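# Close and latch the power enclosure door by the lift

## Task

Close the door on the power enclosure that sits just past the front rail of the scissor lift, then lock it by rotating its lever a quarter turn, from horizontal downward until it stops. The gasket springs the door back open until the latch engages, and turning the lever with the door open does not latch it. The lever breaks under excessive force. The task fails if the robot falls or ends up tilted.

## Robot and tools

ROBOT. A Rainbow Robotics RB-Y1: a base with two drive wheels and two rear casters that cannot drive sideways, a folding torso (squat, shift, pitch, yaw), two 7-joint arms with parallel grippers, and a pan/tilt head. The base is 0.58 m wide, extends 0.10 m in front of the drive axle and 0.57 m behind it, and sweeps a 0.58 m radius when spinning in place. Each wrist camera sits in a case on one side of the hand that can strike things. With the starting arm posture the robot is up to 0.73 m wide.

FRAMES. All positions are in metres. Base frame: origin on the floor between the drive wheels, x ahead, y to the left, z up. The chest, left_hand and right_hand lines use this frame. A hand point is the spot between its finger pads. The fingers extend along the hand's -z axis and close along its x axis. Printed hand positions can be off, more so at long reach or under load. base_odometry counts wheel rotation from the start pose, so slipping shows as travel and bumps can turn the robot unseen. Heading is in rad, positive to the left.

TOOL move. One action per call, plus "cameras" (list of head_camera, left_wrist_camera, right_wrist_camera or all; [] for none) and "blocking". Allowed combinations: base and/or joints, optionally with min_time_s or contact_limits; or target alone or with min_time_s; or contact_limits alone; or no action to just read state.
- base: one velocity command, not a destination. x_m_s is forward speed in m/s (0.005 to 0.4 in either sign, or 0); turn_rad_s is turning rate in rad/s, positive left (0.02 to 1.509 in either sign, or 0); for_s is duration in s (0.1 to 5). Missing speeds count as 0. Acceleration is 0.4 m/s² (turning 0.5 rad/s²), so the robot coasts for up to 1 s (turning 3.1 s) afterwards. Distance is roughly speed times for_s. If |x_m_s| + 0.27×|turn_rad_s| exceeds 0.4, both are scaled down.
- joints: a mapping from joint name to absolute target, in rad (grippers: opening in m, 0 to 0.1). Ranges: torso_squat_rad 0..1.2 (higher lowers the chest), torso_shift_rad -0.3..0.6 (positive moves the hips forward), torso_pitch_rad -0.2..1.4 (positive leans forward), torso_yaw_rad -1.5..1.5 (positive left; raise both arms outward by 0.2 rad or more first). Shoulder pitch ±2.356 (negative swings the arm forward and up); left shoulder roll 0..3.141 and right -3.141..0 (outward); shoulder yaw ±2.094; elbow -2.617..0.01 (negative bends); forearm roll ±3.141; wrist pitch -1.57..1.919; hand roll ±2.705; head_pan_rad ±0.523 (positive left); head_tilt_rad -0.35..1.57 (positive looks down). The torso must also satisfy squat+shift<=1.52, squat-shift+pitch<=1.57, shift+0.5pitch-0.4squat<=0.7, shift+0.3pitch-0.5squat<=0.39; otherwise it stops partway with off_target.
- target: an absolute pose for one hand: side ("left" or "right"), x, y, z in base frame metres (-3..3), quat_wxyz as four numbers w,x,y,z in the same form the hand lines print. It is converted once into joint angles, so the hand follows an arc; split long moves into short steps.
- min_time_s: 0.1..8 s, the minimum duration for the arm, head and torso motions.
- contact_limits: current cap per gripper (left_gripper_m, right_gripper_m) in mA, 200..672.5, default 672.5; it persists until changed and scales grip force.
- blocking false returns after about 0.5 s while motion continues; a later move overrides only the parts it names.
For a firm grip, command an opening at least 0.005 m narrower than the object.

TOOL wait: seconds 0..10, plus cameras; returns state. TOOL stop: brakes every running motion. TOOL zoom_image: camera plus region [x0,y0,x1,y1] in pixels from the top-left corner, at most 504 px on each side, from the latest image of that camera. TOOL finished_scene: scene = the current scene number. Use it only once the door stays latched without the robot.

RESULTS. "move" reads done or the worst status. base_status, joint_status and the hand statuses report done, moving, off_target (stopped away from the target, possibly still pushing), stopped, reached (within 10 mm and 2°), short (with distance), refused (with reason), not_followed ("joint command not followed": the arm-collision check withheld it), time_out, contact_stop (torso only), limit_stop_at_<name> (self-collision guard or limits), torque_fault, limit_stop_at_motor_heat. A refused call, or an unrequested stop, cancels the later calls in that same reply. on_its_own lists things the robot did unprompted. wheel_motors_off=1 means the wheels are briefly disabled. lidar_m gives 12 distances in 30° sectors counter-clockwise from straight ahead, measured at 0.23 m height ("-" means nothing seen). motor_effort is wheel load in %, positive pushing forward; a reading over about 30 at rest suggests pushing on something. Joint torques and External joint torques follow the arm joint order. Wrist force and torque are raw, offset by up to 16 N, and saturate near 200 N. Motor temperatures: MOTOR HOT appears at 65 °C and an arm brakes at 80 °C.

AVOID. The base keeps driving into obstacles, spins its wheels, and can tip the robot if the upper body snags. Keep the arms from hitting or squeezing each other, since that can end the run; about 0.5 rad of outward shoulder roll keeps the hands apart. Contact torque at the load limits (elbow 34.2 N m, wrist joints 23.7, shoulder 66.5) causes a 10 s fault. Keep hands off the gasket's push while you turn the lever: hold the door closed, then rotate the lever gently downward 90° to its stop without forcing it. Avoid heavy reach forward and hard stops, which can tip the robot.

Each tool is called after "Request:" by a JSON object that holds its "fn" and its "kwargs".

## Session

Request:
{"fn": "move", "kwargs": {}}

Scene clock: 0.00 s.
Joint torques (N m): no reading
External joint torques (N m): no reading
Motor temperatures (°C): left_arm=[40 50 39 48 43 44 52] | right_arm=[36 46 39 49 42 47 42]
Wrist force (N): no reading
Wrist torque (N m): no reading
Wrist force, peak (N): no reading
base_odometry: x=+0.000 y=+0.000 heading=+0.000
lidar_m: 0.78 0.50 1.09 2.86 1.27 0.79 1.18 0.77 1.26 2.94 1.12 0.50
base_status: not commanded
joint_positions: torso_squat_rad=+0.350 torso_shift_rad=+0.000 torso_pitch_rad=+0.000 torso_yaw_rad=+0.000 left_shoulder_pitch_rad=+0.038 left_shoulder_roll_rad=+0.013 left_shoulder_yaw_rad=+0.002 left_elbow_rad=-0.293 left_forearm_roll_rad=-0.042 left_wrist_pitch_rad=+0.039 left_hand_roll_rad=-0.042 left_gripper_m=+0.099 right_shoulder_pitch_rad=+0.007 right_shoulder_roll_rad=-0.019 right_shoulder_yaw_rad=+0.013 right_elbow_rad=-0.233 right_forearm_roll_rad=+0.012 right_wrist_pitch_rad=+0.022 right_hand_roll_rad=+0.001 right_gripper_m=+0.101 head_pan_rad=+0.000 head_tilt_rad=+0.400
joint_status: not commanded
wheel_motors_off: 0
motor_effort: left_wheel=+0 right_wheel=+2
chest: x=-0.2280 y=-0.0001 z=+1.2475 quat_wxyz=(+1.000, +0.000, +0.000, +0.000) (m; base frame)
left_hand: x=-0.1218 y=+0.2323 z=+0.5702 quat_wxyz=(+0.993, +0.013, -0.109, -0.035) (m; base frame)
right_hand: x=-0.1249 y=-0.2332 z=+0.5692 quat_wxyz=(+0.995, -0.010, -0.102, +0.013) (m; base frame)
pictures: head_camera, left_wrist_camera, right_wrist_camera
Images, in order (width x height): head_camera 896x504, left_wrist_camera 644x364, right_wrist_camera 644x364.

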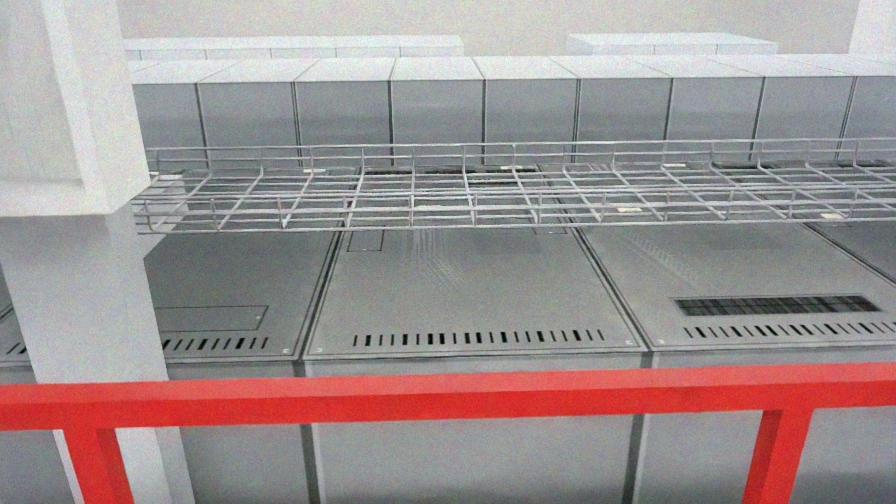

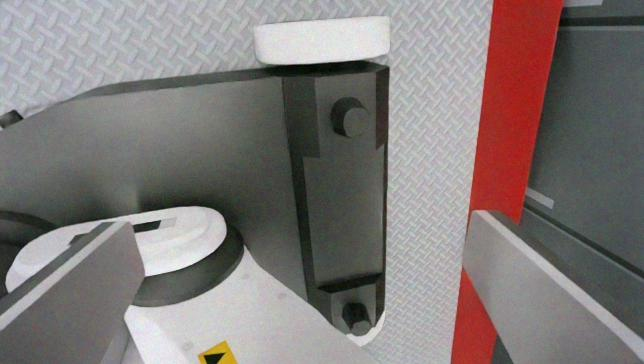

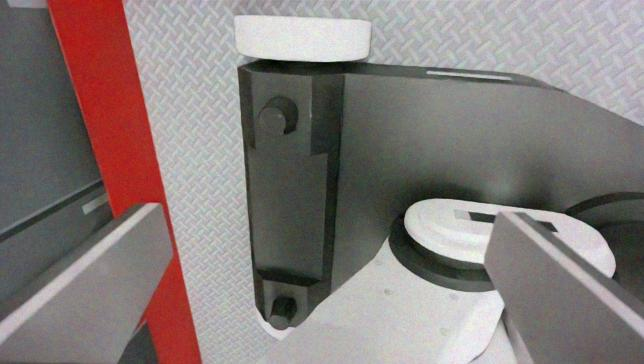

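Request:
{"fn": "move", "kwargs": {"joints": {"head_pan_rad":0.5,"head_tilt_rad":0.2}, "cameras": ["head_camera"]}}

Request:
{"fn": "move", "kwargs": {"joints": {"head_pan_rad":0.5,"head_tilt_rad":0.9}, "cameras": ["head_camera"]}}

Request:
{"fn": "move", "kwargs": {"joints": {"head_pan_rad":-0.5,"head_tilt_rad":0.4}, "cameras": ["head_camera"]}}

Request:
{"fn": "move", "kwargs": {"joints": {"head_pan_rad":0,"head_tilt_rad":0.9}, "cameras": ["head_camera"]}}

Scene clock: 3.03 s.
Joint torques (N m): left_arm=[-2.31 0.16 -0.38 -1.5 0.03 -0.51 -0.19] | right_arm=[-2.29 -0.85 -0.3 -1.3 0.17 -0.7 -0.05]
External joint torques (N m): left_arm=[0.02 -0.4 -0.44 0.07 0.03 0.05 -0.18] | right_arm=[0.05 0.12 -0.25 -0.21 0.12 -0.25 -0.06]
Wrist force (N): left_arm=[-7.3 10.1 4.0] | right_arm=[-3.8 11.9 -3.4]
Wrist torque (N m): left_arm=[-0.64 -1.46 0.38] | right_arm=[-1.80 0.25 0.68]
Wrist force, peak (N): left_arm=[-7.8 10.1 4.2] | right_arm=[-3.8 13.0 -3.4]
move: done
base_odometry: x=+0.000 y=+0.000 heading=+0.000
lidar_m: 0.78 0.49 1.09 2.87 1.27 0.79 1.18 0.77 1.26 2.93 1.12 0.51
base_status: not commanded
joint_positions: torso_squat_rad=+0.350 torso_shift_rad=+0.000 torso_pitch_rad=+0.000 torso_yaw_rad=+0.000 left_shoulder_pitch_rad=+0.038 left_shoulder_roll_rad=+0.013 left_shoulder_yaw_rad=+0.002 left_elbow_rad=-0.293 left_forearm_roll_rad=-0.042 left_wrist_pitch_rad=+0.039 left_hand_roll_rad=-0.042 left_gripper_m=+0.099 right_shoulder_pitch_rad=+0.007 right_shoulder_roll_rad=-0.019 right_shoulder_yaw_rad=+0.013 right_elbow_rad=-0.233 right_forearm_roll_rad=+0.012 right_wrist_pitch_rad=+0.022 right_hand_roll_rad=+0.001 right_gripper_m=+0.101 head_pan_rad=+0.500 head_tilt_rad=+0.200
joint_status: all done
wheel_motors_off: 0
motor_effort: left_wheel=+0(1) right_wheel=+3(4)
chest: x=-0.2280 y=-0.0001 z=+1.2475 quat_wxyz=(+1.000, +0.000, +0.000, +0.000)
left_hand: x=-0.1218 y=+0.2323 z=+0.5702 quat_wxyz=(+0.993, +0.013, -0.109, -0.035)
right_hand: x=-0.1249 y=-0.2332 z=+0.5692 quat_wxyz=(+0.995, -0.010, -0.102, +0.013)
Images, in order (width x height): head_camera 896x504.

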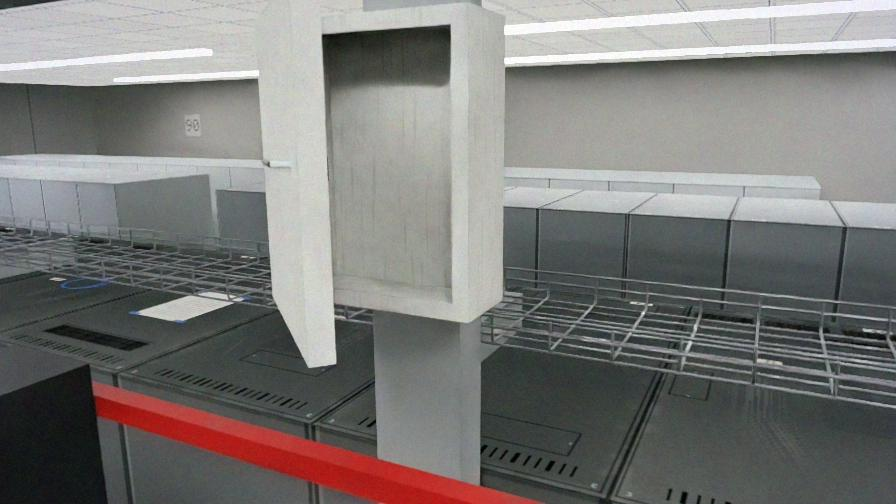

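Scene clock: 4.17 s.
Joint torques (N m): left_arm=[-2.37 0.43 -0.07 -1.53 0.02 -0.45 -0.25] | right_arm=[-2.24 -0.6 -0.06 -1.43 0.09 -0.81 0]
External joint torques (N m): left_arm=[-0.04 -0.13 -0.13 0.04 0.01 0.1 -0.24] | right_arm=[0.1 0.37 -0.01 -0.35 0.03 -0.37 -0.01]
Wrist force (N): left_arm=[-7.2 9.9 4.2] | right_arm=[-3.6 12.5 -3.2]
Wrist torque (N m): left_arm=[-0.66 -1.45 0.37] | right_arm=[-1.86 0.28 0.67]
Wrist force, peak (N): left_arm=[-7.8 10.3 4.0] | right_arm=[-3.6 12.8 -3.1]
move: done
base_odometry: x=+0.000 y=+0.000 heading=+0.000
lidar_m: 0.77 0.49 1.09 2.86 1.28 0.79 1.18 0.77 1.26 2.92 1.12 0.50
base_status: not commanded
joint_positions: torso_squat_rad=+0.350 torso_shift_rad=+0.000 torso_pitch_rad=+0.000 torso_yaw_rad=+0.000 left_shoulder_pitch_rad=+0.038 left_shoulder_roll_rad=+0.013 left_shoulder_yaw_rad=+0.002 left_elbow_rad=-0.293 left_forearm_roll_rad=-0.042 left_wrist_pitch_rad=+0.039 left_hand_roll_rad=-0.042 left_gripper_m=+0.099 right_shoulder_pitch_rad=+0.007 right_shoulder_roll_rad=-0.019 right_shoulder_yaw_rad=+0.013 right_elbow_rad=-0.233 right_forearm_roll_rad=+0.012 right_wrist_pitch_rad=+0.022 right_hand_roll_rad=+0.001 right_gripper_m=+0.101 head_pan_rad=+0.500 head_tilt_rad=+0.900
joint_status: all done
wheel_motors_off: 0
motor_effort: left_wheel=+0(1) right_wheel=+2(3)
chest: x=-0.2280 y=-0.0001 z=+1.2475 quat_wxyz=(+1.000, +0.000, +0.000, +0.000)
left_hand: x=-0.1218 y=+0.2323 z=+0.5702 quat_wxyz=(+0.993, +0.013, -0.109, -0.035)
right_hand: x=-0.1249 y=-0.2332 z=+0.5692 quat_wxyz=(+0.995, -0.010, -0.102, +0.013)
Images, in order (width x height): head_camera 896x504.

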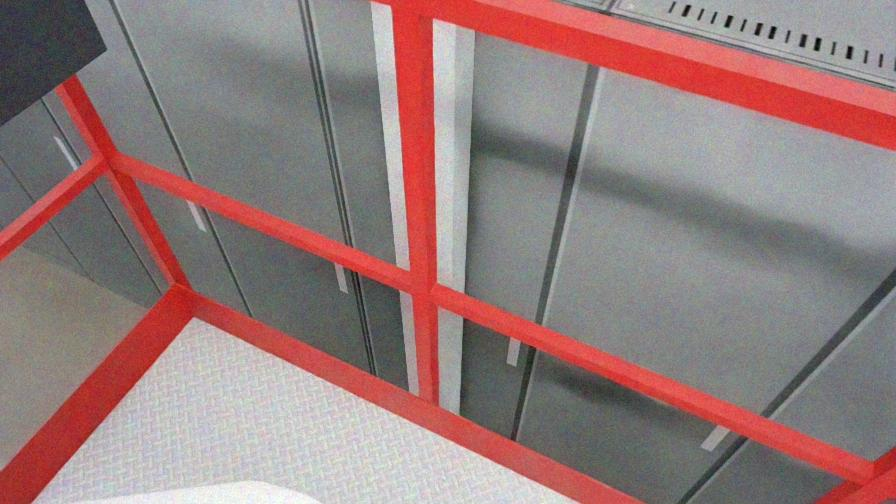

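Scene clock: 5.50 s.
Joint torques (N m): left_arm=[-2.58 0.2 -0.1 -1.63 -0.01 -0.49 -0.21] | right_arm=[-2.17 -0.59 -0.28 -1.31 0.1 -0.7 -0.1]
External joint torques (N m): left_arm=[-0.25 -0.37 -0.15 -0.06 -0.01 0.06 -0.2] | right_arm=[0.16 0.38 -0.23 -0.23 0.05 -0.26 -0.11]
Wrist force (N): left_arm=[-7.7 9.7 4.0] | right_arm=[-3.8 12.6 -3.5]
Wrist torque (N m): left_arm=[-0.59 -1.51 0.37] | right_arm=[-1.87 0.27 0.69]
Wrist force, peak (N): left_arm=[-7.7 10.1 4.1] | right_arm=[-4.1 12.6 -3.7]
move: done
base_odometry: x=+0.000 y=+0.000 heading=+0.000
lidar_m: 0.78 0.49 1.09 2.86 1.28 0.79 1.18 0.77 1.26 2.93 1.12 0.51
base_status: not commanded
joint_positions: torso_squat_rad=+0.350 torso_shift_rad=+0.000 torso_pitch_rad=+0.000 torso_yaw_rad=+0.000 left_shoulder_pitch_rad=+0.038 left_shoulder_roll_rad=+0.013 left_shoulder_yaw_rad=+0.002 left_elbow_rad=-0.293 left_forearm_roll_rad=-0.042 left_wrist_pitch_rad=+0.039 left_hand_roll_rad=-0.042 left_gripper_m=+0.099 right_shoulder_pitch_rad=+0.007 right_shoulder_roll_rad=-0.019 right_shoulder_yaw_rad=+0.013 right_elbow_rad=-0.233 right_forearm_roll_rad=+0.012 right_wrist_pitch_rad=+0.022 right_hand_roll_rad=+0.001 right_gripper_m=+0.101 head_pan_rad=-0.500 head_tilt_rad=+0.400
joint_status: all done
wheel_motors_off: 0
motor_effort: left_wheel=+1(1) right_wheel=+1(4)
chest: x=-0.2280 y=-0.0001 z=+1.2475 quat_wxyz=(+1.000, +0.000, +0.000, +0.000)
left_hand: x=-0.1218 y=+0.2323 z=+0.5702 quat_wxyz=(+0.993, +0.013, -0.109, -0.035)
right_hand: x=-0.1249 y=-0.2332 z=+0.5692 quat_wxyz=(+0.995, -0.010, -0.102, +0.013)
Images, in order (width x height): head_camera 896x504.

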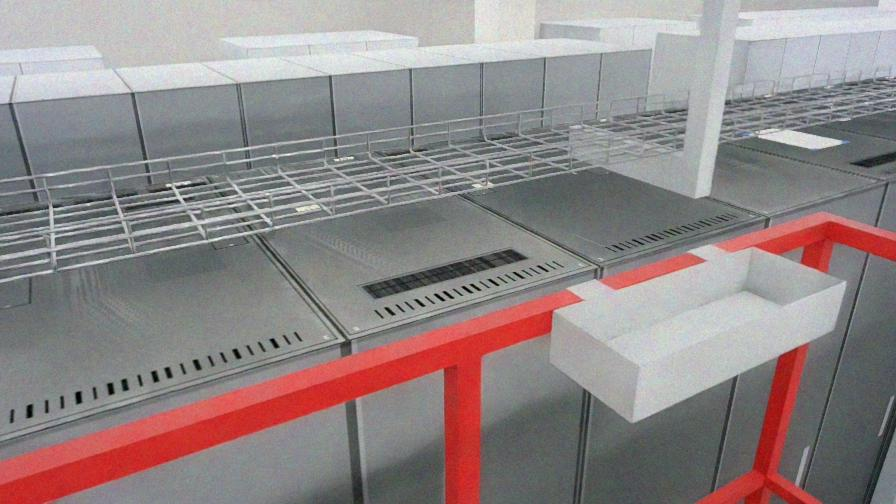

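Scene clock: 6.50 s.
Joint torques (N m): left_arm=[-2.31 0.06 -0.25 -1.58 0.01 -0.63 -0.09] | right_arm=[-2.35 -0.81 -0.15 -1.26 0.08 -0.87 -0.12]
External joint torques (N m): left_arm=[0.02 -0.5 -0.3 -0.01 0.01 -0.07 -0.08] | right_arm=[-0.01 0.15 -0.1 -0.18 0.02 -0.42 -0.13]
Wrist force (N): left_arm=[-7.1 9.8 3.9] | right_arm=[-4.1 12.4 -3.5]
Wrist torque (N m): left_arm=[-0.62 -1.44 0.38] | right_arm=[-1.84 0.22 0.67]
Wrist force, peak (N): left_arm=[-7.4 10.3 4.1] | right_arm=[-3.8 12.8 -3.3]
move: done
base_odometry: x=+0.000 y=+0.000 heading=+0.000
lidar_m: 0.77 0.49 1.09 2.86 1.27 0.79 1.18 0.78 1.26 2.93 1.12 0.50
base_status: not commanded
joint_positions: torso_squat_rad=+0.350 torso_shift_rad=+0.000 torso_pitch_rad=+0.000 torso_yaw_rad=+0.000 left_shoulder_pitch_rad=+0.038 left_shoulder_roll_rad=+0.013 left_shoulder_yaw_rad=+0.002 left_elbow_rad=-0.293 left_forearm_roll_rad=-0.042 left_wrist_pitch_rad=+0.039 left_hand_roll_rad=-0.042 left_gripper_m=+0.099 right_shoulder_pitch_rad=+0.007 right_shoulder_roll_rad=-0.019 right_shoulder_yaw_rad=+0.013 right_elbow_rad=-0.233 right_forearm_roll_rad=+0.012 right_wrist_pitch_rad=+0.022 right_hand_roll_rad=+0.001 right_gripper_m=+0.101 head_pan_rad=+0.000 head_tilt_rad=+0.900
joint_status: all done
wheel_motors_off: 0
motor_effort: left_wheel=+1(1) right_wheel=+0(3)
chest: x=-0.2280 y=-0.0001 z=+1.2475 quat_wxyz=(+1.000, +0.000, +0.000, +0.000)
left_hand: x=-0.1218 y=+0.2323 z=+0.5702 quat_wxyz=(+0.993, +0.013, -0.109, -0.035)
right_hand: x=-0.1249 y=-0.2332 z=+0.5692 quat_wxyz=(+0.995, -0.010, -0.102, +0.013)
Images, in order (width x height): head_camera 896x504.

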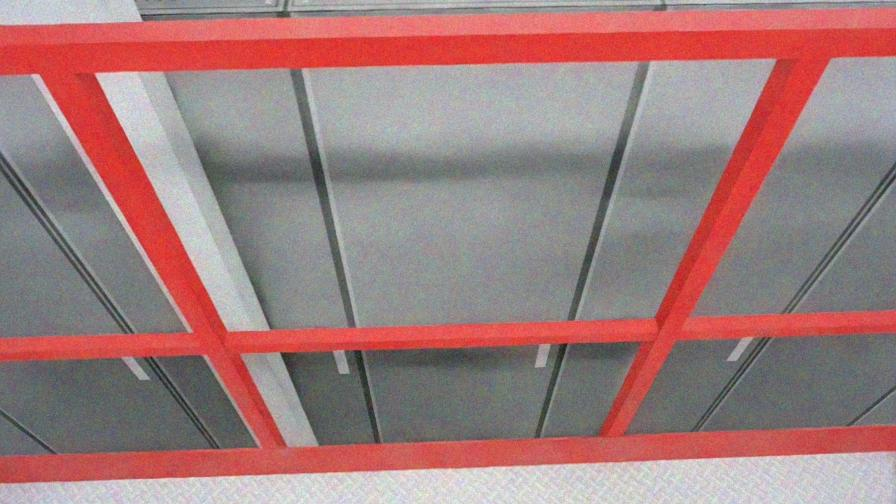

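Request:
{"fn": "move", "kwargs": {"joints": {"head_pan_rad":0.5,"head_tilt_rad":0.0}, "cameras": ["head_camera"]}}

Request:
{"fn": "zoom_image", "kwargs": {"camera": "head_camera", "region": [150, 60, 550, 500]}}

Scene clock: 11.97 s.
Joint torques (N m): left_arm=[-2.39 0.43 -0.06 -1.68 0 -0.56 -0.19] | right_arm=[-2.37 -0.95 -0.26 -1.26 0.23 -0.81 -0.19]
External joint torques (N m): left_arm=[-0.06 -0.13 -0.12 -0.11 0 -0.01 -0.18] | right_arm=[-0.03 0.02 -0.21 -0.18 0.17 -0.37 -0.2]
Wrist force (N): left_arm=[-7.2 9.6 4.3] | right_arm=[-4.0 12.4 -3.3]
Wrist torque (N m): left_arm=[-0.58 -1.44 0.38] | right_arm=[-1.83 0.25 0.68]
Wrist force, peak (N): left_arm=[-7.7 10.2 4.3] | right_arm=[-4.0 12.9 -3.6]
move: done
base_odometry: x=+0.000 y=+0.000 heading=+0.000
lidar_m: 0.77 0.50 1.09 2.86 1.28 0.79 1.18 0.76 1.27 2.93 1.12 0.50
base_status: not commanded
joint_positions: torso_squat_rad=+0.350 torso_shift_rad=+0.000 torso_pitch_rad=+0.000 torso_yaw_rad=+0.000 left_shoulder_pitch_rad=+0.038 left_shoulder_roll_rad=+0.013 left_shoulder_yaw_rad=+0.002 left_elbow_rad=-0.293 left_forearm_roll_rad=-0.042 left_wrist_pitch_rad=+0.039 left_hand_roll_rad=-0.042 left_gripper_m=+0.099 right_shoulder_pitch_rad=+0.007 right_shoulder_roll_rad=-0.019 right_shoulder_yaw_rad=+0.013 right_elbow_rad=-0.233 right_forearm_roll_rad=+0.012 right_wrist_pitch_rad=+0.022 right_hand_roll_rad=+0.001 right_gripper_m=+0.101 head_pan_rad=+0.500 head_tilt_rad=+0.000
joint_status: all done
wheel_motors_off: 0
motor_effort: left_wheel=+1(1) right_wheel=+1(3)
chest: x=-0.2280 y=-0.0001 z=+1.2475 quat_wxyz=(+1.000, +0.000, +0.000, +0.000)
left_hand: x=-0.1218 y=+0.2323 z=+0.5702 quat_wxyz=(+0.993, +0.013, -0.109, -0.035)
right_hand: x=-0.1249 y=-0.2332 z=+0.5692 quat_wxyz=(+0.995, -0.010, -0.102, +0.013)
Images, in order (width x height): head_camera 896x504.

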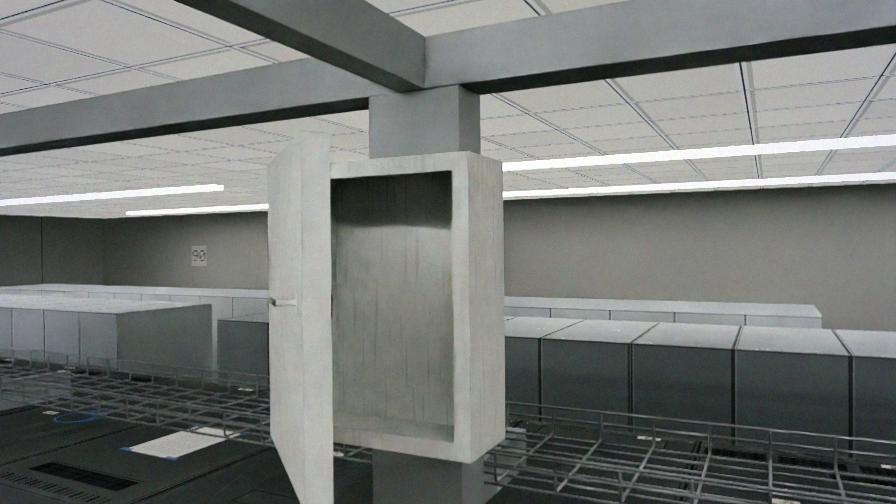

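Scaled by 1.145.

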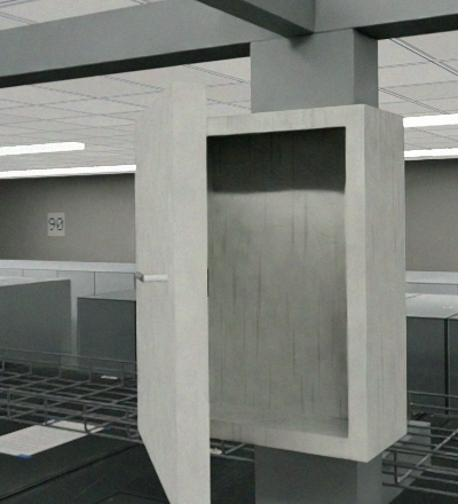

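Request:
{"fn": "zoom_image", "kwargs": {"camera": "head_camera", "region": [240, 260, 340, 340]}}

Request:
{"fn": "zoom_image", "kwargs": {"camera": "head_camera", "region": [220, 120, 360, 230]}}

Request:
{"fn": "zoom_image", "kwargs": {"camera": "head_camera", "region": [220, 394, 360, 504]}}

Scaled by 5.040.

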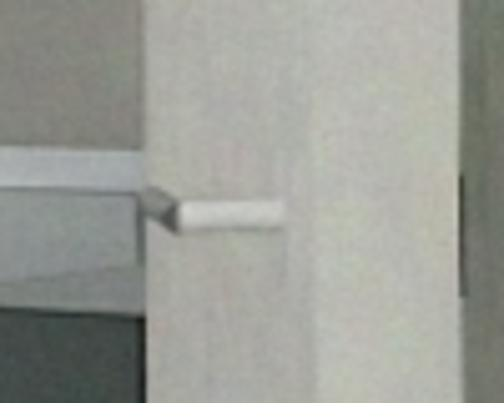

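Scaled by 3.600.

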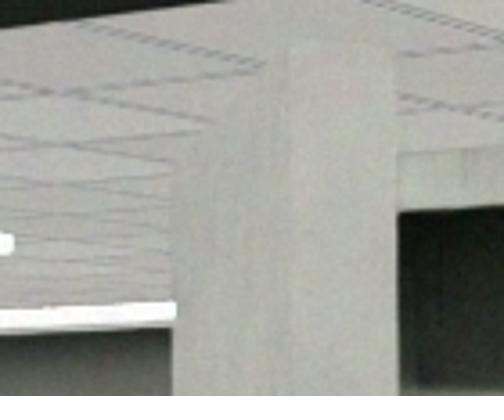

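Scaled by 3.600.

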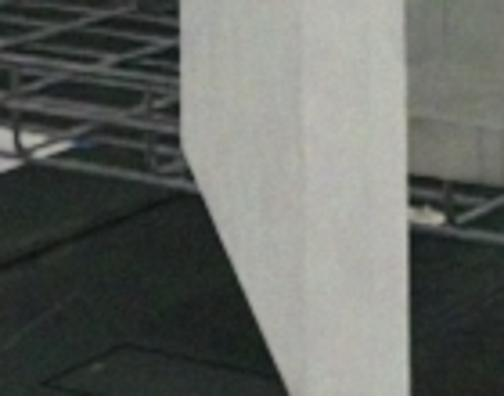

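Request:
{"fn": "move", "kwargs": {"base": {"x_m_s":0.1,"for_s":1.5}, "cameras": ["head_camera"]}}

Request:
{"fn": "move", "kwargs": {"joints": {"head_pan_rad":0.5,"head_tilt_rad":0.5}, "cameras": ["head_camera"]}}

Request:
{"fn": "move", "kwargs": {"joints": {"head_pan_rad":0,"head_tilt_rad":0.9}, "cameras": ["head_camera"]}}

Scene clock: 35.60 s.
Joint torques (N m): left_arm=[-2.43 0.49 -0.27 -1.43 0 -0.49 -0.22] | right_arm=[-2.04 -0.85 -0.37 -1.25 0.08 -0.66 -0.2]
External joint torques (N m): left_arm=[-0.12 -0.07 -0.33 0.13 0 0.07 -0.2] | right_arm=[0.28 0.12 -0.32 -0.17 0.02 -0.21 -0.21]
Wrist force (N): left_arm=[-7.4 9.7 4.3] | right_arm=[-3.6 12.4 -3.2]
Wrist torque (N m): left_arm=[-0.60 -1.47 0.39] | right_arm=[-1.84 0.31 0.69]
Wrist force, peak (N): left_arm=[-7.2 10.6 4.3] | right_arm=[-4.2 13.2 -3.4]
move: done
base_odometry: x=+0.150 y=+0.000 heading=+0.001
lidar_m: 0.62 0.65 0.39 1.06 1.37 0.93 1.33 0.91 1.35 1.07 0.40 0.65
base_status: done (sent for 1.5 of 1.5 s)
joint_positions: torso_squat_rad=+0.350 torso_shift_rad=+0.000 torso_pitch_rad=+0.000 torso_yaw_rad=+0.000 left_shoulder_pitch_rad=+0.038 left_shoulder_roll_rad=+0.013 left_shoulder_yaw_rad=+0.002 left_elbow_rad=-0.293 left_forearm_roll_rad=-0.042 left_wrist_pitch_rad=+0.039 left_hand_roll_rad=-0.042 left_gripper_m=+0.099 right_shoulder_pitch_rad=+0.007 right_shoulder_roll_rad=-0.019 right_shoulder_yaw_rad=+0.013 right_elbow_rad=-0.233 right_forearm_roll_rad=+0.012 right_wrist_pitch_rad=+0.022 right_hand_roll_rad=+0.001 right_gripper_m=+0.101 head_pan_rad=+0.500 head_tilt_rad=+0.000
joint_status: not commanded
wheel_motors_off: 0
motor_effort: left_wheel=+9(29) right_wheel=-17(39)
chest: x=-0.2280 y=-0.0001 z=+1.2475 quat_wxyz=(+1.000, +0.000, +0.000, +0.000)
left_hand: x=-0.1218 y=+0.2323 z=+0.5702 quat_wxyz=(+0.993, +0.013, -0.109, -0.035)
right_hand: x=-0.1248 y=-0.2332 z=+0.5692 quat_wxyz=(+0.995, -0.010, -0.102, +0.013)
Images, in order (width x height): head_camera 896x504.

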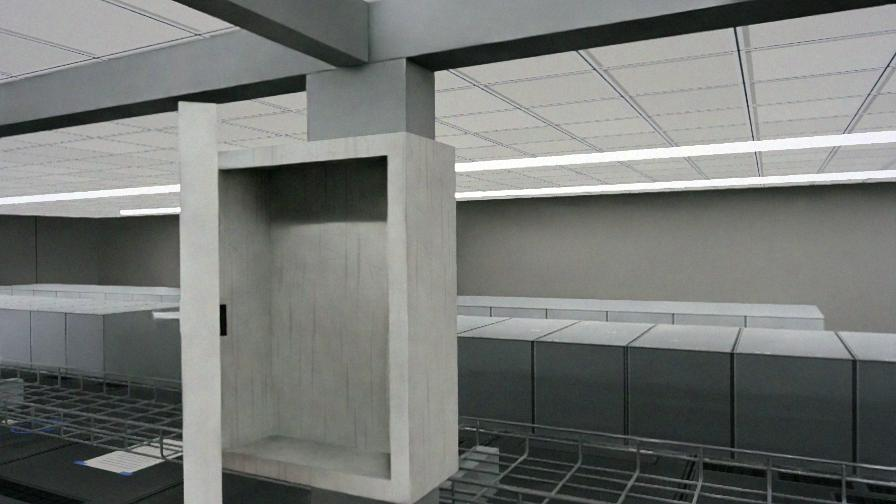

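Scene clock: 36.60 s.
Joint torques (N m): left_arm=[-2.1 0.47 -0.19 -1.42 0.06 -0.56 -0.18] | right_arm=[-2.19 -0.65 -0.06 -1.17 0.27 -0.72 -0.04]
External joint torques (N m): left_arm=[0.21 -0.09 -0.25 0.14 0.06 0 -0.17] | right_arm=[0.13 0.32 -0.01 -0.09 0.21 -0.28 -0.05]
Wrist force (N): left_arm=[-7.4 9.8 4.0] | right_arm=[-3.6 12.2 -3.3]
Wrist torque (N m): left_arm=[-0.63 -1.46 0.39] | right_arm=[-1.82 0.30 0.69]
Wrist force, peak (N): left_arm=[-7.5 10.2 4.2] | right_arm=[-4.0 13.0 -3.5]
move: done
base_odometry: x=+0.150 y=+0.000 heading=+0.001
lidar_m: 0.63 0.65 0.40 1.07 1.37 0.94 1.33 0.90 1.35 1.07 0.41 0.65
base_status: not commanded
joint_positions: torso_squat_rad=+0.350 torso_shift_rad=+0.000 torso_pitch_rad=+0.000 torso_yaw_rad=+0.000 left_shoulder_pitch_rad=+0.038 left_shoulder_roll_rad=+0.013 left_shoulder_yaw_rad=+0.002 left_elbow_rad=-0.293 left_forearm_roll_rad=-0.042 left_wrist_pitch_rad=+0.039 left_hand_roll_rad=-0.042 left_gripper_m=+0.099 right_shoulder_pitch_rad=+0.007 right_shoulder_roll_rad=-0.019 right_shoulder_yaw_rad=+0.013 right_elbow_rad=-0.233 right_forearm_roll_rad=+0.012 right_wrist_pitch_rad=+0.022 right_hand_roll_rad=+0.001 right_gripper_m=+0.101 head_pan_rad=+0.500 head_tilt_rad=+0.500
joint_status: all done
wheel_motors_off: 0
motor_effort: left_wheel=+9(9) right_wheel=-17(19)
chest: x=-0.2280 y=-0.0001 z=+1.2475 quat_wxyz=(+1.000, +0.000, +0.000, +0.000)
left_hand: x=-0.1218 y=+0.2323 z=+0.5702 quat_wxyz=(+0.993, +0.013, -0.109, -0.035)
right_hand: x=-0.1248 y=-0.2332 z=+0.5692 quat_wxyz=(+0.995, -0.010, -0.102, +0.013)
Images, in order (width x height): head_camera 896x504.

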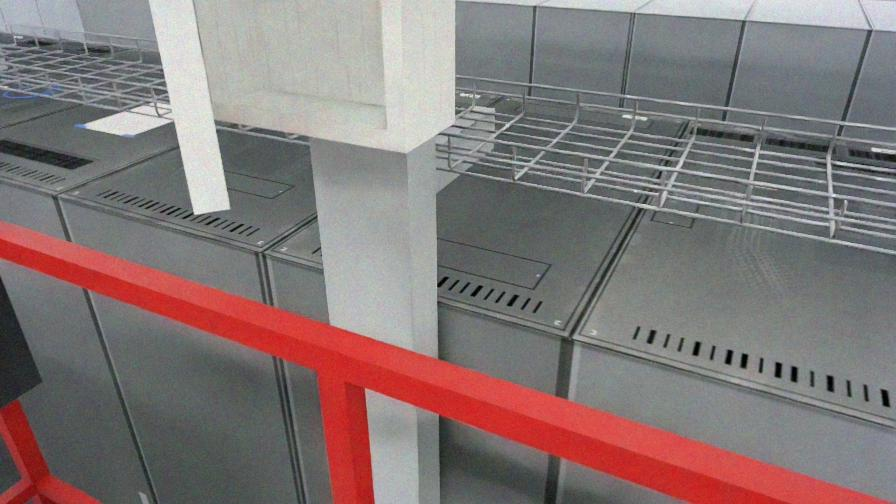

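Scene clock: 37.60 s.
Joint torques (N m): left_arm=[-2.31 0.29 -0.17 -1.34 -0.07 -0.5 -0.3] | right_arm=[-2.16 -0.93 -0.26 -1.17 0.16 -0.75 -0.07]
External joint torques (N m): left_arm=[0 -0.27 -0.23 0.22 -0.08 0.05 -0.29] | right_arm=[0.16 0.04 -0.2 -0.1 0.11 -0.3 -0.08]
Wrist force (N): left_arm=[-7.2 9.6 4.1] | right_arm=[-3.8 12.4 -2.9]
Wrist torque (N m): left_arm=[-0.60 -1.44 0.40] | right_arm=[-1.84 0.27 0.68]
Wrist force, peak (N): left_arm=[-7.8 10.0 4.2] | right_arm=[-4.1 12.9 -3.2]
move: done
base_odometry: x=+0.150 y=+0.000 heading=+0.001
lidar_m: 0.62 0.65 0.39 1.07 1.37 0.93 1.33 0.90 1.35 1.08 0.40 0.65
base_status: not commanded
joint_positions: torso_squat_rad=+0.350 torso_shift_rad=+0.000 torso_pitch_rad=+0.000 torso_yaw_rad=+0.000 left_shoulder_pitch_rad=+0.038 left_shoulder_roll_rad=+0.013 left_shoulder_yaw_rad=+0.002 left_elbow_rad=-0.293 left_forearm_roll_rad=-0.042 left_wrist_pitch_rad=+0.039 left_hand_roll_rad=-0.042 left_gripper_m=+0.099 right_shoulder_pitch_rad=+0.007 right_shoulder_roll_rad=-0.019 right_shoulder_yaw_rad=+0.013 right_elbow_rad=-0.233 right_forearm_roll_rad=+0.012 right_wrist_pitch_rad=+0.022 right_hand_roll_rad=+0.001 right_gripper_m=+0.101 head_pan_rad=+0.000 head_tilt_rad=+0.900
joint_status: all done
wheel_motors_off: 0
motor_effort: left_wheel=+9(9) right_wheel=-16(19)
chest: x=-0.2280 y=-0.0001 z=+1.2475 quat_wxyz=(+1.000, +0.000, +0.000, +0.000)
left_hand: x=-0.1218 y=+0.2323 z=+0.5702 quat_wxyz=(+0.993, +0.013, -0.109, -0.035)
right_hand: x=-0.1248 y=-0.2332 z=+0.5692 quat_wxyz=(+0.995, -0.010, -0.102, +0.013)
Images, in order (width x height): head_camera 896x504.

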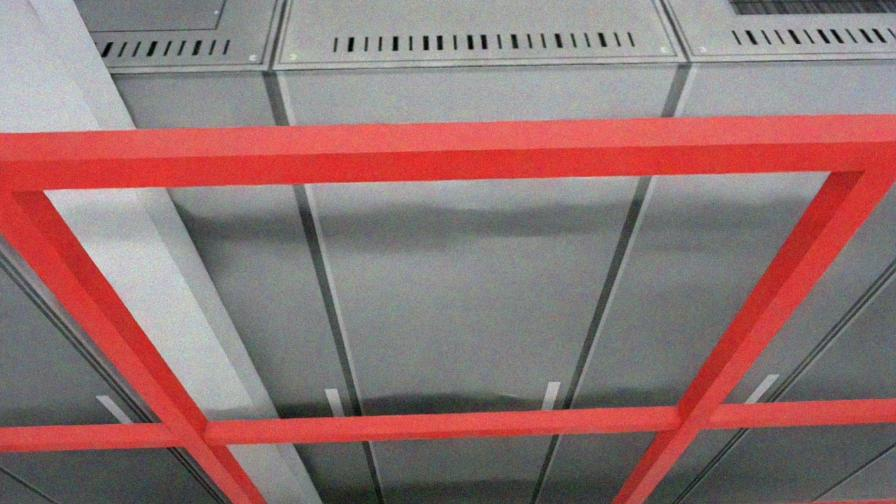

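Request:
{"fn": "move", "kwargs": {"base": {"x_m_s":-0.1,"for_s":1.5}, "joints": {"head_pan_rad":0.5,"head_tilt_rad":0.2,"left_gripper_m":0}, "cameras": []}}

Request:
{"fn": "move", "kwargs": {"target": {"side":"left","x":0.15,"y":0.5,"z":1.2,"quat_wxyz":[0.7071,0,-0.7071,0]}, "cameras": ["head_camera"]}}

Request:
{"fn": "move", "kwargs": {"target": {"side":"left","x":0.2,"y":0.55,"z":1.52,"quat_wxyz":[0.7071,0,-0.7071,0]}, "cameras": ["head_camera","left_wrist_camera"]}}

Scene clock: 61.53 s.
Joint torques (N m): left_arm=[-2.28 0.28 -0.13 -1.55 0.03 -0.53 -0.25] | right_arm=[-3.06 -0.97 -0.19 -1.22 0.21 -0.58 -0.11]
External joint torques (N m): left_arm=[0.05 -0.28 -0.19 0.03 0.02 0.03 -0.24] | right_arm=[-0.72 0 -0.14 -0.13 0.16 -0.13 -0.12]
Wrist force (N): left_arm=[-7.5 10.1 4.0] | right_arm=[-3.9 12.6 -3.7]
Wrist torque (N m): left_arm=[-0.64 -1.48 0.36] | right_arm=[-1.86 0.25 0.69]
Wrist force, peak (N): left_arm=[-7.7 10.3 4.1] | right_arm=[-4.2 13.1 -3.2]
move: done
base_odometry: x=+0.000 y=+0.000 heading=+0.002
lidar_m: 0.77 0.50 1.09 2.88 1.28 0.79 1.18 0.77 1.27 2.90 1.12 0.50
base_status: done (sent for 1.5 of 1.5 s)
joint_positions: torso_squat_rad=+0.350 torso_shift_rad=+0.000 torso_pitch_rad=+0.000 torso_yaw_rad=+0.000 left_shoulder_pitch_rad=+0.038 left_shoulder_roll_rad=+0.013 left_shoulder_yaw_rad=+0.002 left_elbow_rad=-0.293 left_forearm_roll_rad=-0.042 left_wrist_pitch_rad=+0.039 left_hand_roll_rad=-0.042 left_gripper_m=+0.000 right_shoulder_pitch_rad=+0.007 right_shoulder_roll_rad=-0.019 right_shoulder_yaw_rad=+0.013 right_elbow_rad=-0.233 right_forearm_roll_rad=+0.012 right_wrist_pitch_rad=+0.022 right_hand_roll_rad=+0.001 right_gripper_m=+0.101 head_pan_rad=+0.500 head_tilt_rad=+0.200
joint_status: all done
wheel_motors_off: 0
motor_effort: left_wheel=-2(23) right_wheel=-12(33)
chest: x=-0.2280 y=-0.0001 z=+1.2475 quat_wxyz=(+1.000, +0.000, +0.000, +0.000)
left_hand: x=-0.1218 y=+0.2323 z=+0.5702 quat_wxyz=(+0.993, +0.013, -0.109, -0.035)
right_hand: x=-0.1250 y=-0.2332 z=+0.5692 quat_wxyz=(+0.995, -0.010, -0.102, +0.013)

Scene clock: 63.97 s.
Joint torques (N m): left_arm=[-1.66 10.76 10.9 -3.84 0.13 -1.04 -0.41] | right_arm=[-2.47 -1.01 -0.57 -1.31 0.15 -0.8 -0.08]
External joint torques (N m): left_arm=[1.47 -2.22 -0.25 0.54 -0.06 0.3 -0.35] | right_arm=[-0.13 -0.04 -0.52 -0.23 0.1 -0.35 -0.09]
Wrist force (N): left_arm=[-12.3 9.5 10.2] | right_arm=[-3.7 12.3 -3.4]
Wrist torque (N m): left_arm=[-0.52 -1.74 0.40] | right_arm=[-1.85 0.28 0.68]
Wrist force, peak (N): left_arm=[-13.3 9.4 10.5] | right_arm=[-4.0 12.8 -3.5]
move: done
base_odometry: x=+0.000 y=+0.000 heading=+0.002
lidar_m: 0.78 0.50 1.09 2.88 1.28 0.79 1.18 0.77 1.26 2.90 1.12 0.51
base_status: not commanded
joint_positions: torso_squat_rad=+0.350 torso_shift_rad=+0.000 torso_pitch_rad=+0.000 torso_yaw_rad=+0.000 left_shoulder_pitch_rad=+0.674 left_shoulder_roll_rad=+1.041 left_shoulder_yaw_rad=+0.448 left_elbow_rad=-1.997 left_forearm_roll_rad=+0.295 left_wrist_pitch_rad=-0.078 left_hand_roll_rad=+0.859 left_gripper_m=+0.000 right_shoulder_pitch_rad=+0.007 right_shoulder_roll_rad=-0.019 right_shoulder_yaw_rad=+0.013 right_elbow_rad=-0.233 right_forearm_roll_rad=+0.012 right_wrist_pitch_rad=+0.022 right_hand_roll_rad=+0.001 right_gripper_m=+0.101 head_pan_rad=+0.500 head_tilt_rad=+0.200
joint_status: all done
wheel_motors_off: 0
motor_effort: left_wheel=-3(3) right_wheel=-15(16)
chest: x=-0.2280 y=-0.0002 z=+1.2475 quat_wxyz=(+1.000, +0.000, +0.000, +0.000)
left_hand: x=+0.1500 y=+0.4998 z=+1.2007 quat_wxyz=(+0.707, +0.001, -0.708, +0.000)
left_hand_status: reached (checked arc, planned for 2.0 s): 1 mm and 0.1 deg off.
right_hand: x=-0.1250 y=-0.2332 z=+0.5691 quat_wxyz=(+0.995, -0.009, -0.102, +0.013)
Images, in order (width x height): head_camera 896x504.

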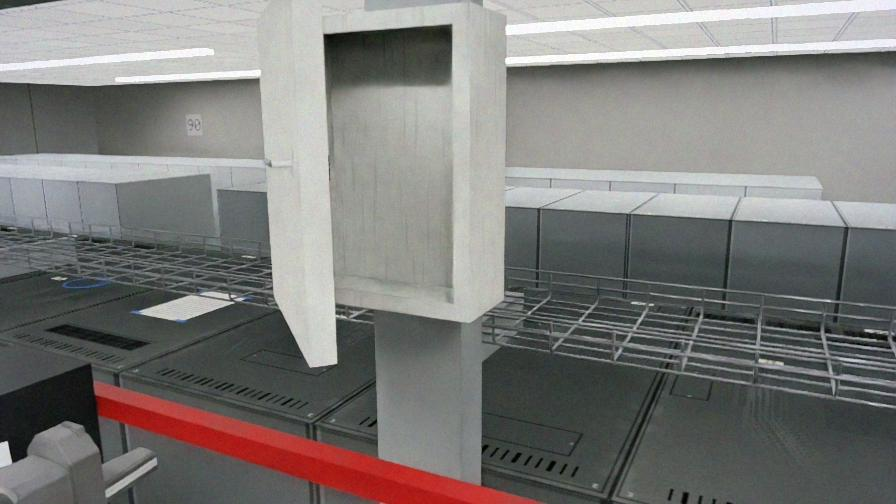

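Scene clock: 66.33 s.
Joint torques (N m): left_arm=[-5.78 -9.75 10.99 4.57 0.59 1.13 -0.6] | right_arm=[-2.72 -0.62 -0.38 -1.16 0.19 -0.73 0]
External joint torques (N m): left_arm=[1.08 0.86 -0.08 0.05 0.13 -0.13 -0.54] | right_arm=[-0.39 0.35 -0.32 -0.08 0.14 -0.28 -0.01]
Wrist force (N): left_arm=[-12.2 9.7 10.3] | right_arm=[-4.2 12.6 -3.1]
Wrist torque (N m): left_arm=[-0.56 -1.73 0.39] | right_arm=[-1.85 0.19 0.67]
Wrist force, peak (N): left_arm=[-13.3 9.7 10.6] | right_arm=[-4.2 12.8 -3.0]
move: done
base_odometry: x=+0.000 y=+0.000 heading=+0.002
lidar_m: 0.77 0.49 1.09 2.88 1.27 0.79 1.18 0.77 1.27 2.90 1.12 0.51
base_status: not commanded
joint_positions: torso_squat_rad=+0.350 torso_shift_rad=+0.000 torso_pitch_rad=+0.000 torso_yaw_rad=+0.000 left_shoulder_pitch_rad=+2.009 left_shoulder_roll_rad=+1.648 left_shoulder_yaw_rad=+2.094 left_elbow_rad=-1.513 left_forearm_roll_rad=-0.185 left_wrist_pitch_rad=-0.307 left_hand_roll_rad=+2.231 left_gripper_m=+0.000 right_shoulder_pitch_rad=+0.007 right_shoulder_roll_rad=-0.019 right_shoulder_yaw_rad=+0.013 right_elbow_rad=-0.233 right_forearm_roll_rad=+0.012 right_wrist_pitch_rad=+0.022 right_hand_roll_rad=+0.001 right_gripper_m=+0.101 head_pan_rad=+0.500 head_tilt_rad=+0.200
joint_status: all done
wheel_motors_off: 0
motor_effort: left_wheel=-4(4) right_wheel=-15(17)
chest: x=-0.2280 y=-0.0002 z=+1.2475 quat_wxyz=(+1.000, +0.000, +0.000, +0.000)
left_hand: x=+0.1999 y=+0.5502 z=+1.5200 quat_wxyz=(+0.703, -0.001, -0.711, -0.002)
left_hand_status: reached (checked arc, planned for 2.0 s): 0 mm and 0.7 deg off.
right_hand: x=-0.1250 y=-0.2332 z=+0.5691 quat_wxyz=(+0.995, -0.009, -0.102, +0.013)
Images, in order (width x height): head_camera 896x504, left_wrist_camera 644x364.

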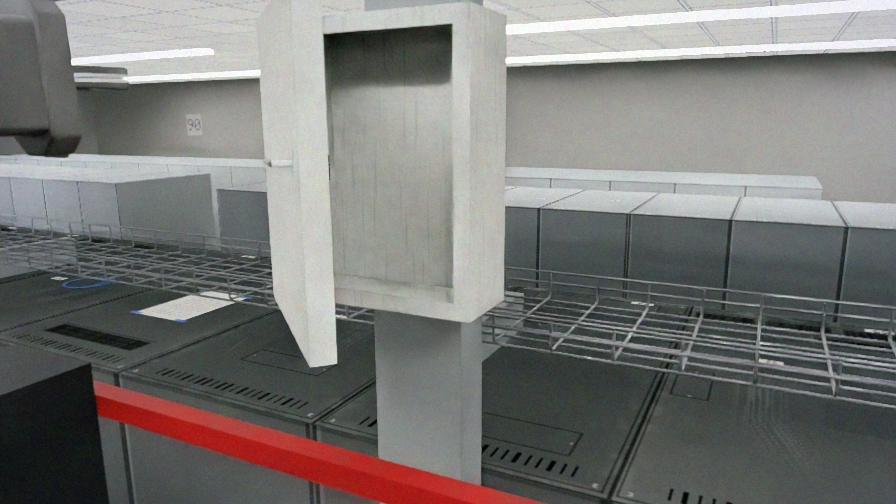

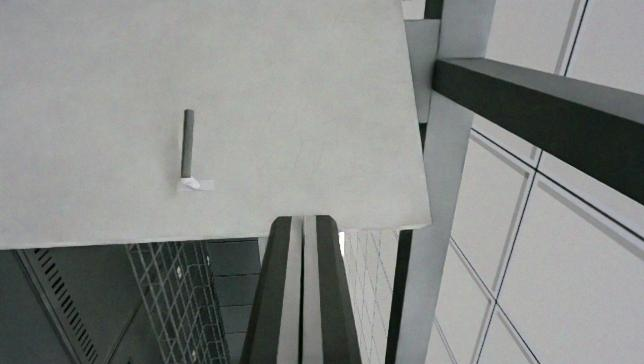

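Request:
{"fn": "move", "kwargs": {"joints": {"left_shoulder_pitch_rad":-0.9,"left_shoulder_roll_rad":0.5,"left_shoulder_yaw_rad":0.3,"left_elbow_rad":-1.9,"left_forearm_roll_rad":0,"left_wrist_pitch_rad":1.2,"left_hand_roll_rad":0}, "cameras": ["head_camera","left_wrist_camera"]}}

Request:
{"fn": "move", "kwargs": {"target": {"side":"left","x":0.2,"y":0.55,"z":1.52,"quat_wxyz":[0.7071,0,-0.7071,0]}, "cameras": ["head_camera","left_wrist_camera"]}}

Scene clock: 82.17 s.
Joint torques (N m): left_arm=[-18.35 9.33 2.55 -5.05 -0.43 -1.87 0.1] | right_arm=[-2.94 -0.68 -0.01 -1.49 0.21 -0.71 -0.13]
External joint torques (N m): left_arm=[1.36 -0.51 0.38 0.25 -0.08 0.11 0.15] | right_arm=[-0.61 0.28 0.04 -0.41 0.15 -0.26 -0.14]
Wrist force (N): left_arm=[-12.2 8.8 11.1] | right_arm=[-4.0 12.4 -3.1]
Wrist torque (N m): left_arm=[-0.50 -1.73 0.40] | right_arm=[-1.81 0.24 0.67]
Wrist force, peak (N): left_arm=[-12.4 10.9 12.2] | right_arm=[-4.1 12.8 -3.6]
move: done
base_odometry: x=+0.000 y=+0.000 heading=+0.002
lidar_m: 0.77 0.48 1.09 2.88 1.28 0.79 1.18 0.77 1.27 2.91 1.12 0.51
base_status: not commanded
joint_positions: torso_squat_rad=+0.350 torso_shift_rad=+0.000 torso_pitch_rad=+0.000 torso_yaw_rad=+0.000 left_shoulder_pitch_rad=-0.901 left_shoulder_roll_rad=+0.500 left_shoulder_yaw_rad=+0.300 left_elbow_rad=-1.900 left_forearm_roll_rad=+0.000 left_wrist_pitch_rad=+1.200 left_hand_roll_rad=+0.000 left_gripper_m=+0.000 right_shoulder_pitch_rad=+0.007 right_shoulder_roll_rad=-0.019 right_shoulder_yaw_rad=+0.013 right_elbow_rad=-0.233 right_forearm_roll_rad=+0.012 right_wrist_pitch_rad=+0.022 right_hand_roll_rad=+0.001 right_gripper_m=+0.101 head_pan_rad=+0.500 head_tilt_rad=+0.200
joint_status: all done
wheel_motors_off: 0
motor_effort: left_wheel=-5(5) right_wheel=-15(16)
chest: x=-0.2280 y=-0.0002 z=+1.2475 quat_wxyz=(+1.000, +0.000, +0.000, +0.000)
left_hand: x=+0.3224 y=+0.3637 z=+1.4761 quat_wxyz=(+0.658, +0.176, -0.731, +0.029)
right_hand: x=-0.1250 y=-0.2332 z=+0.5691 quat_wxyz=(+0.995, -0.009, -0.102, +0.013)
Images, in order (width x height): head_camera 896x504, left_wrist_camera 644x364.

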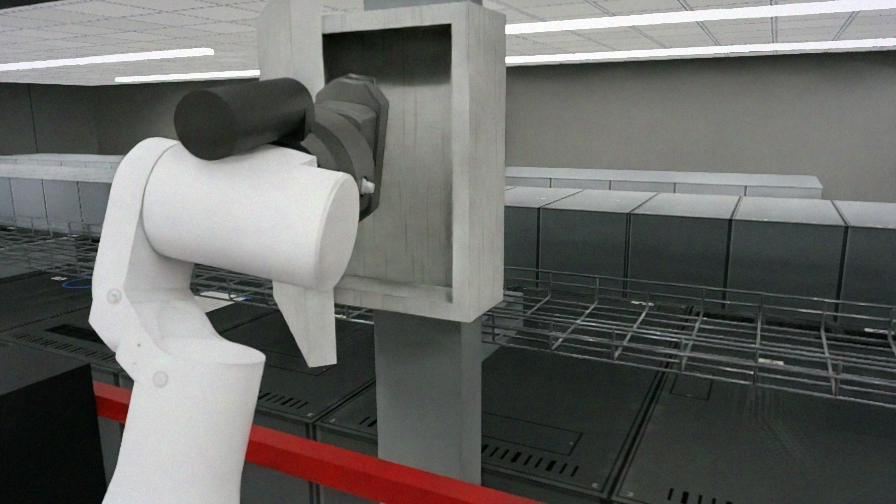

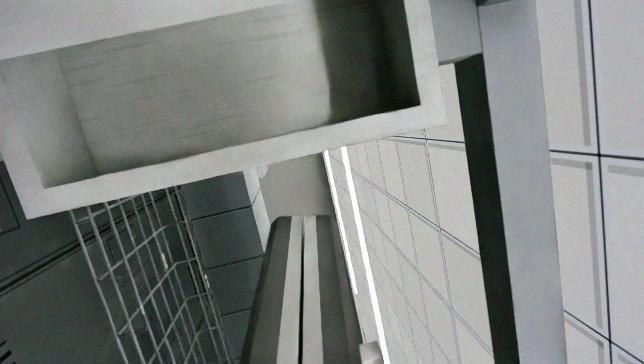

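Scene clock: 83.43 s.
Joint torques (N m): left_arm=[-14.52 12.08 -2.51 -4.68 0.48 -1.81 -0.11] | right_arm=[-2.74 -0.65 -0.24 -1.18 0.01 -0.62 -0.07]
External joint torques (N m): left_arm=[-0.82 -3.26 -1.57 0.42 -0.27 0.09 -0.06] | right_arm=[-0.41 0.31 -0.19 -0.09 -0.05 -0.17 -0.08]
Wrist force (N): left_arm=[-12.3 9.7 9.9] | right_arm=[-3.6 12.5 -3.5]
Wrist torque (N m): left_arm=[-0.56 -1.74 0.40] | right_arm=[-1.85 0.27 0.70]
Wrist force, peak (N): left_arm=[-12.6 10.4 10.8] | right_arm=[-3.8 12.9 -3.6]
move: done
base_odometry: x=+0.000 y=+0.000 heading=+0.002
lidar_m: 0.78 0.49 1.09 2.89 1.28 0.79 1.18 0.77 1.27 2.91 1.12 0.50
base_status: not commanded
joint_positions: torso_squat_rad=+0.350 torso_shift_rad=+0.000 torso_pitch_rad=+0.000 torso_yaw_rad=+0.000 left_shoulder_pitch_rad=-0.919 left_shoulder_roll_rad=+1.008 left_shoulder_yaw_rad=+0.918 left_elbow_rad=-1.515 left_forearm_roll_rad=+0.890 left_wrist_pitch_rad=+1.551 left_hand_roll_rad=-0.372 left_gripper_m=+0.000 right_shoulder_pitch_rad=+0.007 right_shoulder_roll_rad=-0.019 right_shoulder_yaw_rad=+0.013 right_elbow_rad=-0.233 right_forearm_roll_rad=+0.012 right_wrist_pitch_rad=+0.022 right_hand_roll_rad=+0.001 right_gripper_m=+0.101 head_pan_rad=+0.500 head_tilt_rad=+0.200
joint_status: all done
wheel_motors_off: 0
motor_effort: left_wheel=-4(5) right_wheel=-16(16)
chest: x=-0.2280 y=-0.0001 z=+1.2475 quat_wxyz=(+1.000, +0.000, +0.000, +0.000)
left_hand: x=+0.1993 y=+0.5501 z=+1.5201 quat_wxyz=(+0.706, +0.001, -0.708, +0.001)
left_hand_status: reached (checked arc, planned for 1.0 s): 1 mm and 0.2 deg off.
right_hand: x=-0.1249 y=-0.2332 z=+0.5692 quat_wxyz=(+0.995, -0.009, -0.102, +0.013)
Images, in order (width x height): head_camera 896x504, left_wrist_camera 644x364.

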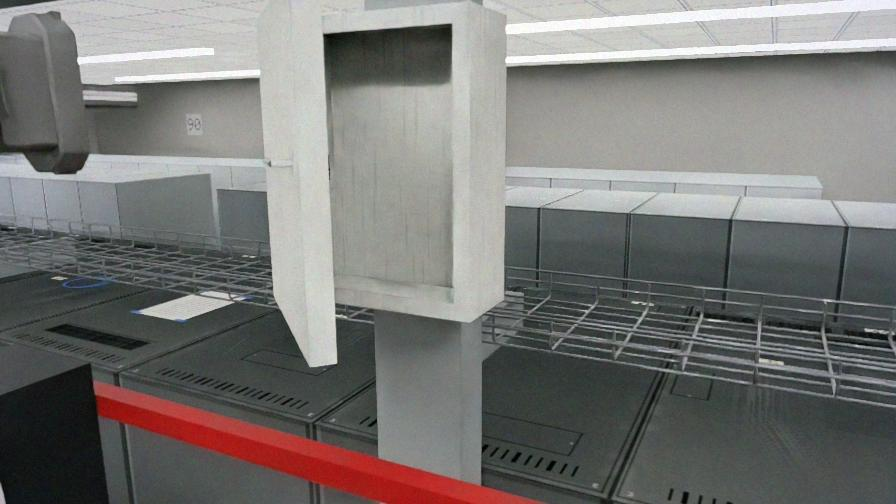

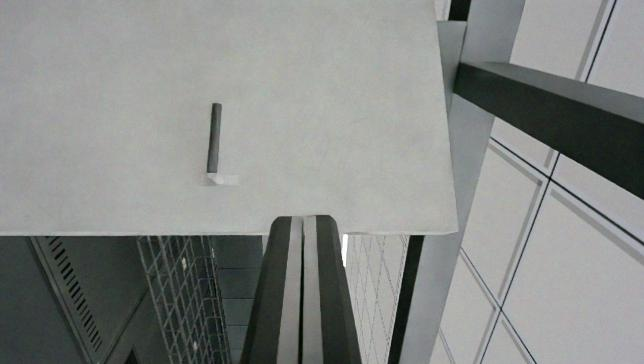

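Request:
{"fn": "move", "kwargs": {"base": {"x_m_s":0.1,"for_s":1.5}, "cameras": ["head_camera","left_wrist_camera"]}}

Scene clock: 87.87 s.
Joint torques (N m): left_arm=[-14.33 13.16 -1.61 -4.89 0.66 -1.8 -0.07] | right_arm=[-2.29 -1.02 0.12 -1.32 0.16 -0.82 0.01]
External joint torques (N m): left_arm=[-0.63 -2.18 -0.68 0.22 -0.08 0.1 -0.01] | right_arm=[0.03 -0.05 0.18 -0.24 0.11 -0.38 0]
Wrist force (N): left_arm=[-12.4 9.9 9.9] | right_arm=[-3.7 12.4 -3.3]
Wrist torque (N m): left_arm=[-0.59 -1.75 0.39] | right_arm=[-1.84 0.27 0.67]
Wrist force, peak (N): left_arm=[-12.8 10.2 10.0] | right_arm=[-4.0 12.9 -3.4]
move: done
base_odometry: x=+0.150 y=+0.000 heading=+0.003
lidar_m: 0.62 0.65 0.40 1.07 1.37 0.93 1.33 0.90 1.35 1.08 0.41 0.65
base_status: done (sent for 1.5 of 1.5 s)
joint_positions: torso_squat_rad=+0.350 torso_shift_rad=+0.000 torso_pitch_rad=+0.000 torso_yaw_rad=+0.000 left_shoulder_pitch_rad=-0.919 left_shoulder_roll_rad=+1.008 left_shoulder_yaw_rad=+0.917 left_elbow_rad=-1.515 left_forearm_roll_rad=+0.890 left_wrist_pitch_rad=+1.551 left_hand_roll_rad=-0.372 left_gripper_m=+0.000 right_shoulder_pitch_rad=+0.007 right_shoulder_roll_rad=-0.019 right_shoulder_yaw_rad=+0.013 right_elbow_rad=-0.233 right_forearm_roll_rad=+0.012 right_wrist_pitch_rad=+0.022 right_hand_roll_rad=+0.001 right_gripper_m=+0.101 head_pan_rad=+0.500 head_tilt_rad=+0.200
joint_status: not commanded
wheel_motors_off: 0
motor_effort: left_wheel=+9(28) right_wheel=-15(43)
chest: x=-0.2280 y=-0.0001 z=+1.2475 quat_wxyz=(+1.000, +0.000, +0.000, +0.000)
left_hand: x=+0.1995 y=+0.5500 z=+1.5199 quat_wxyz=(+0.707, +0.001, -0.708, +0.001)
right_hand: x=-0.1249 y=-0.2332 z=+0.5692 quat_wxyz=(+0.995, -0.009, -0.102, +0.013)
Images, in order (width x height): head_camera 896x504, left_wrist_camera 644x364.

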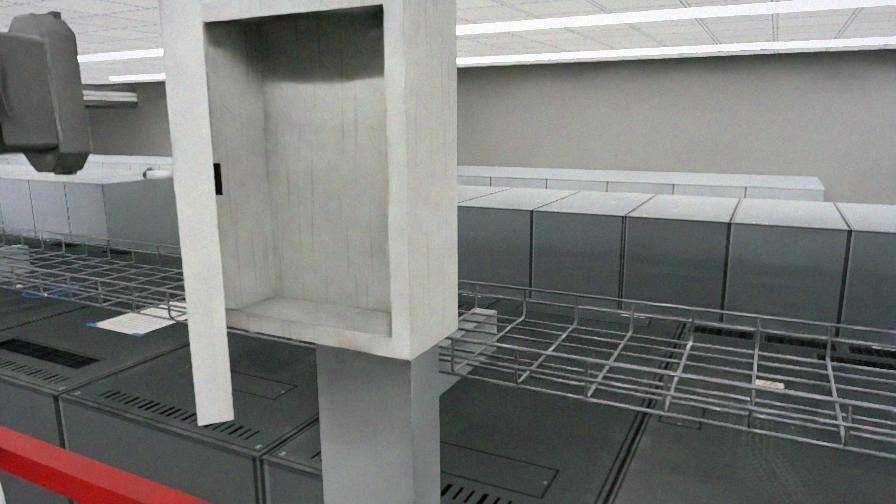

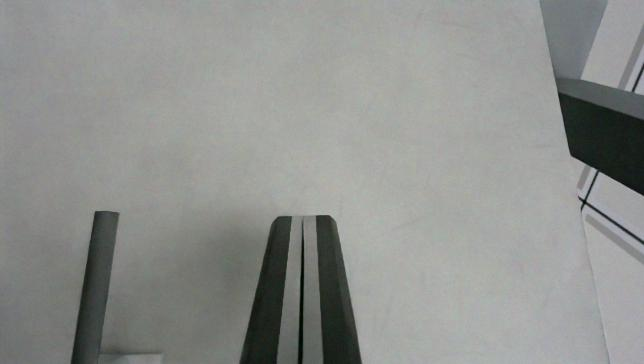

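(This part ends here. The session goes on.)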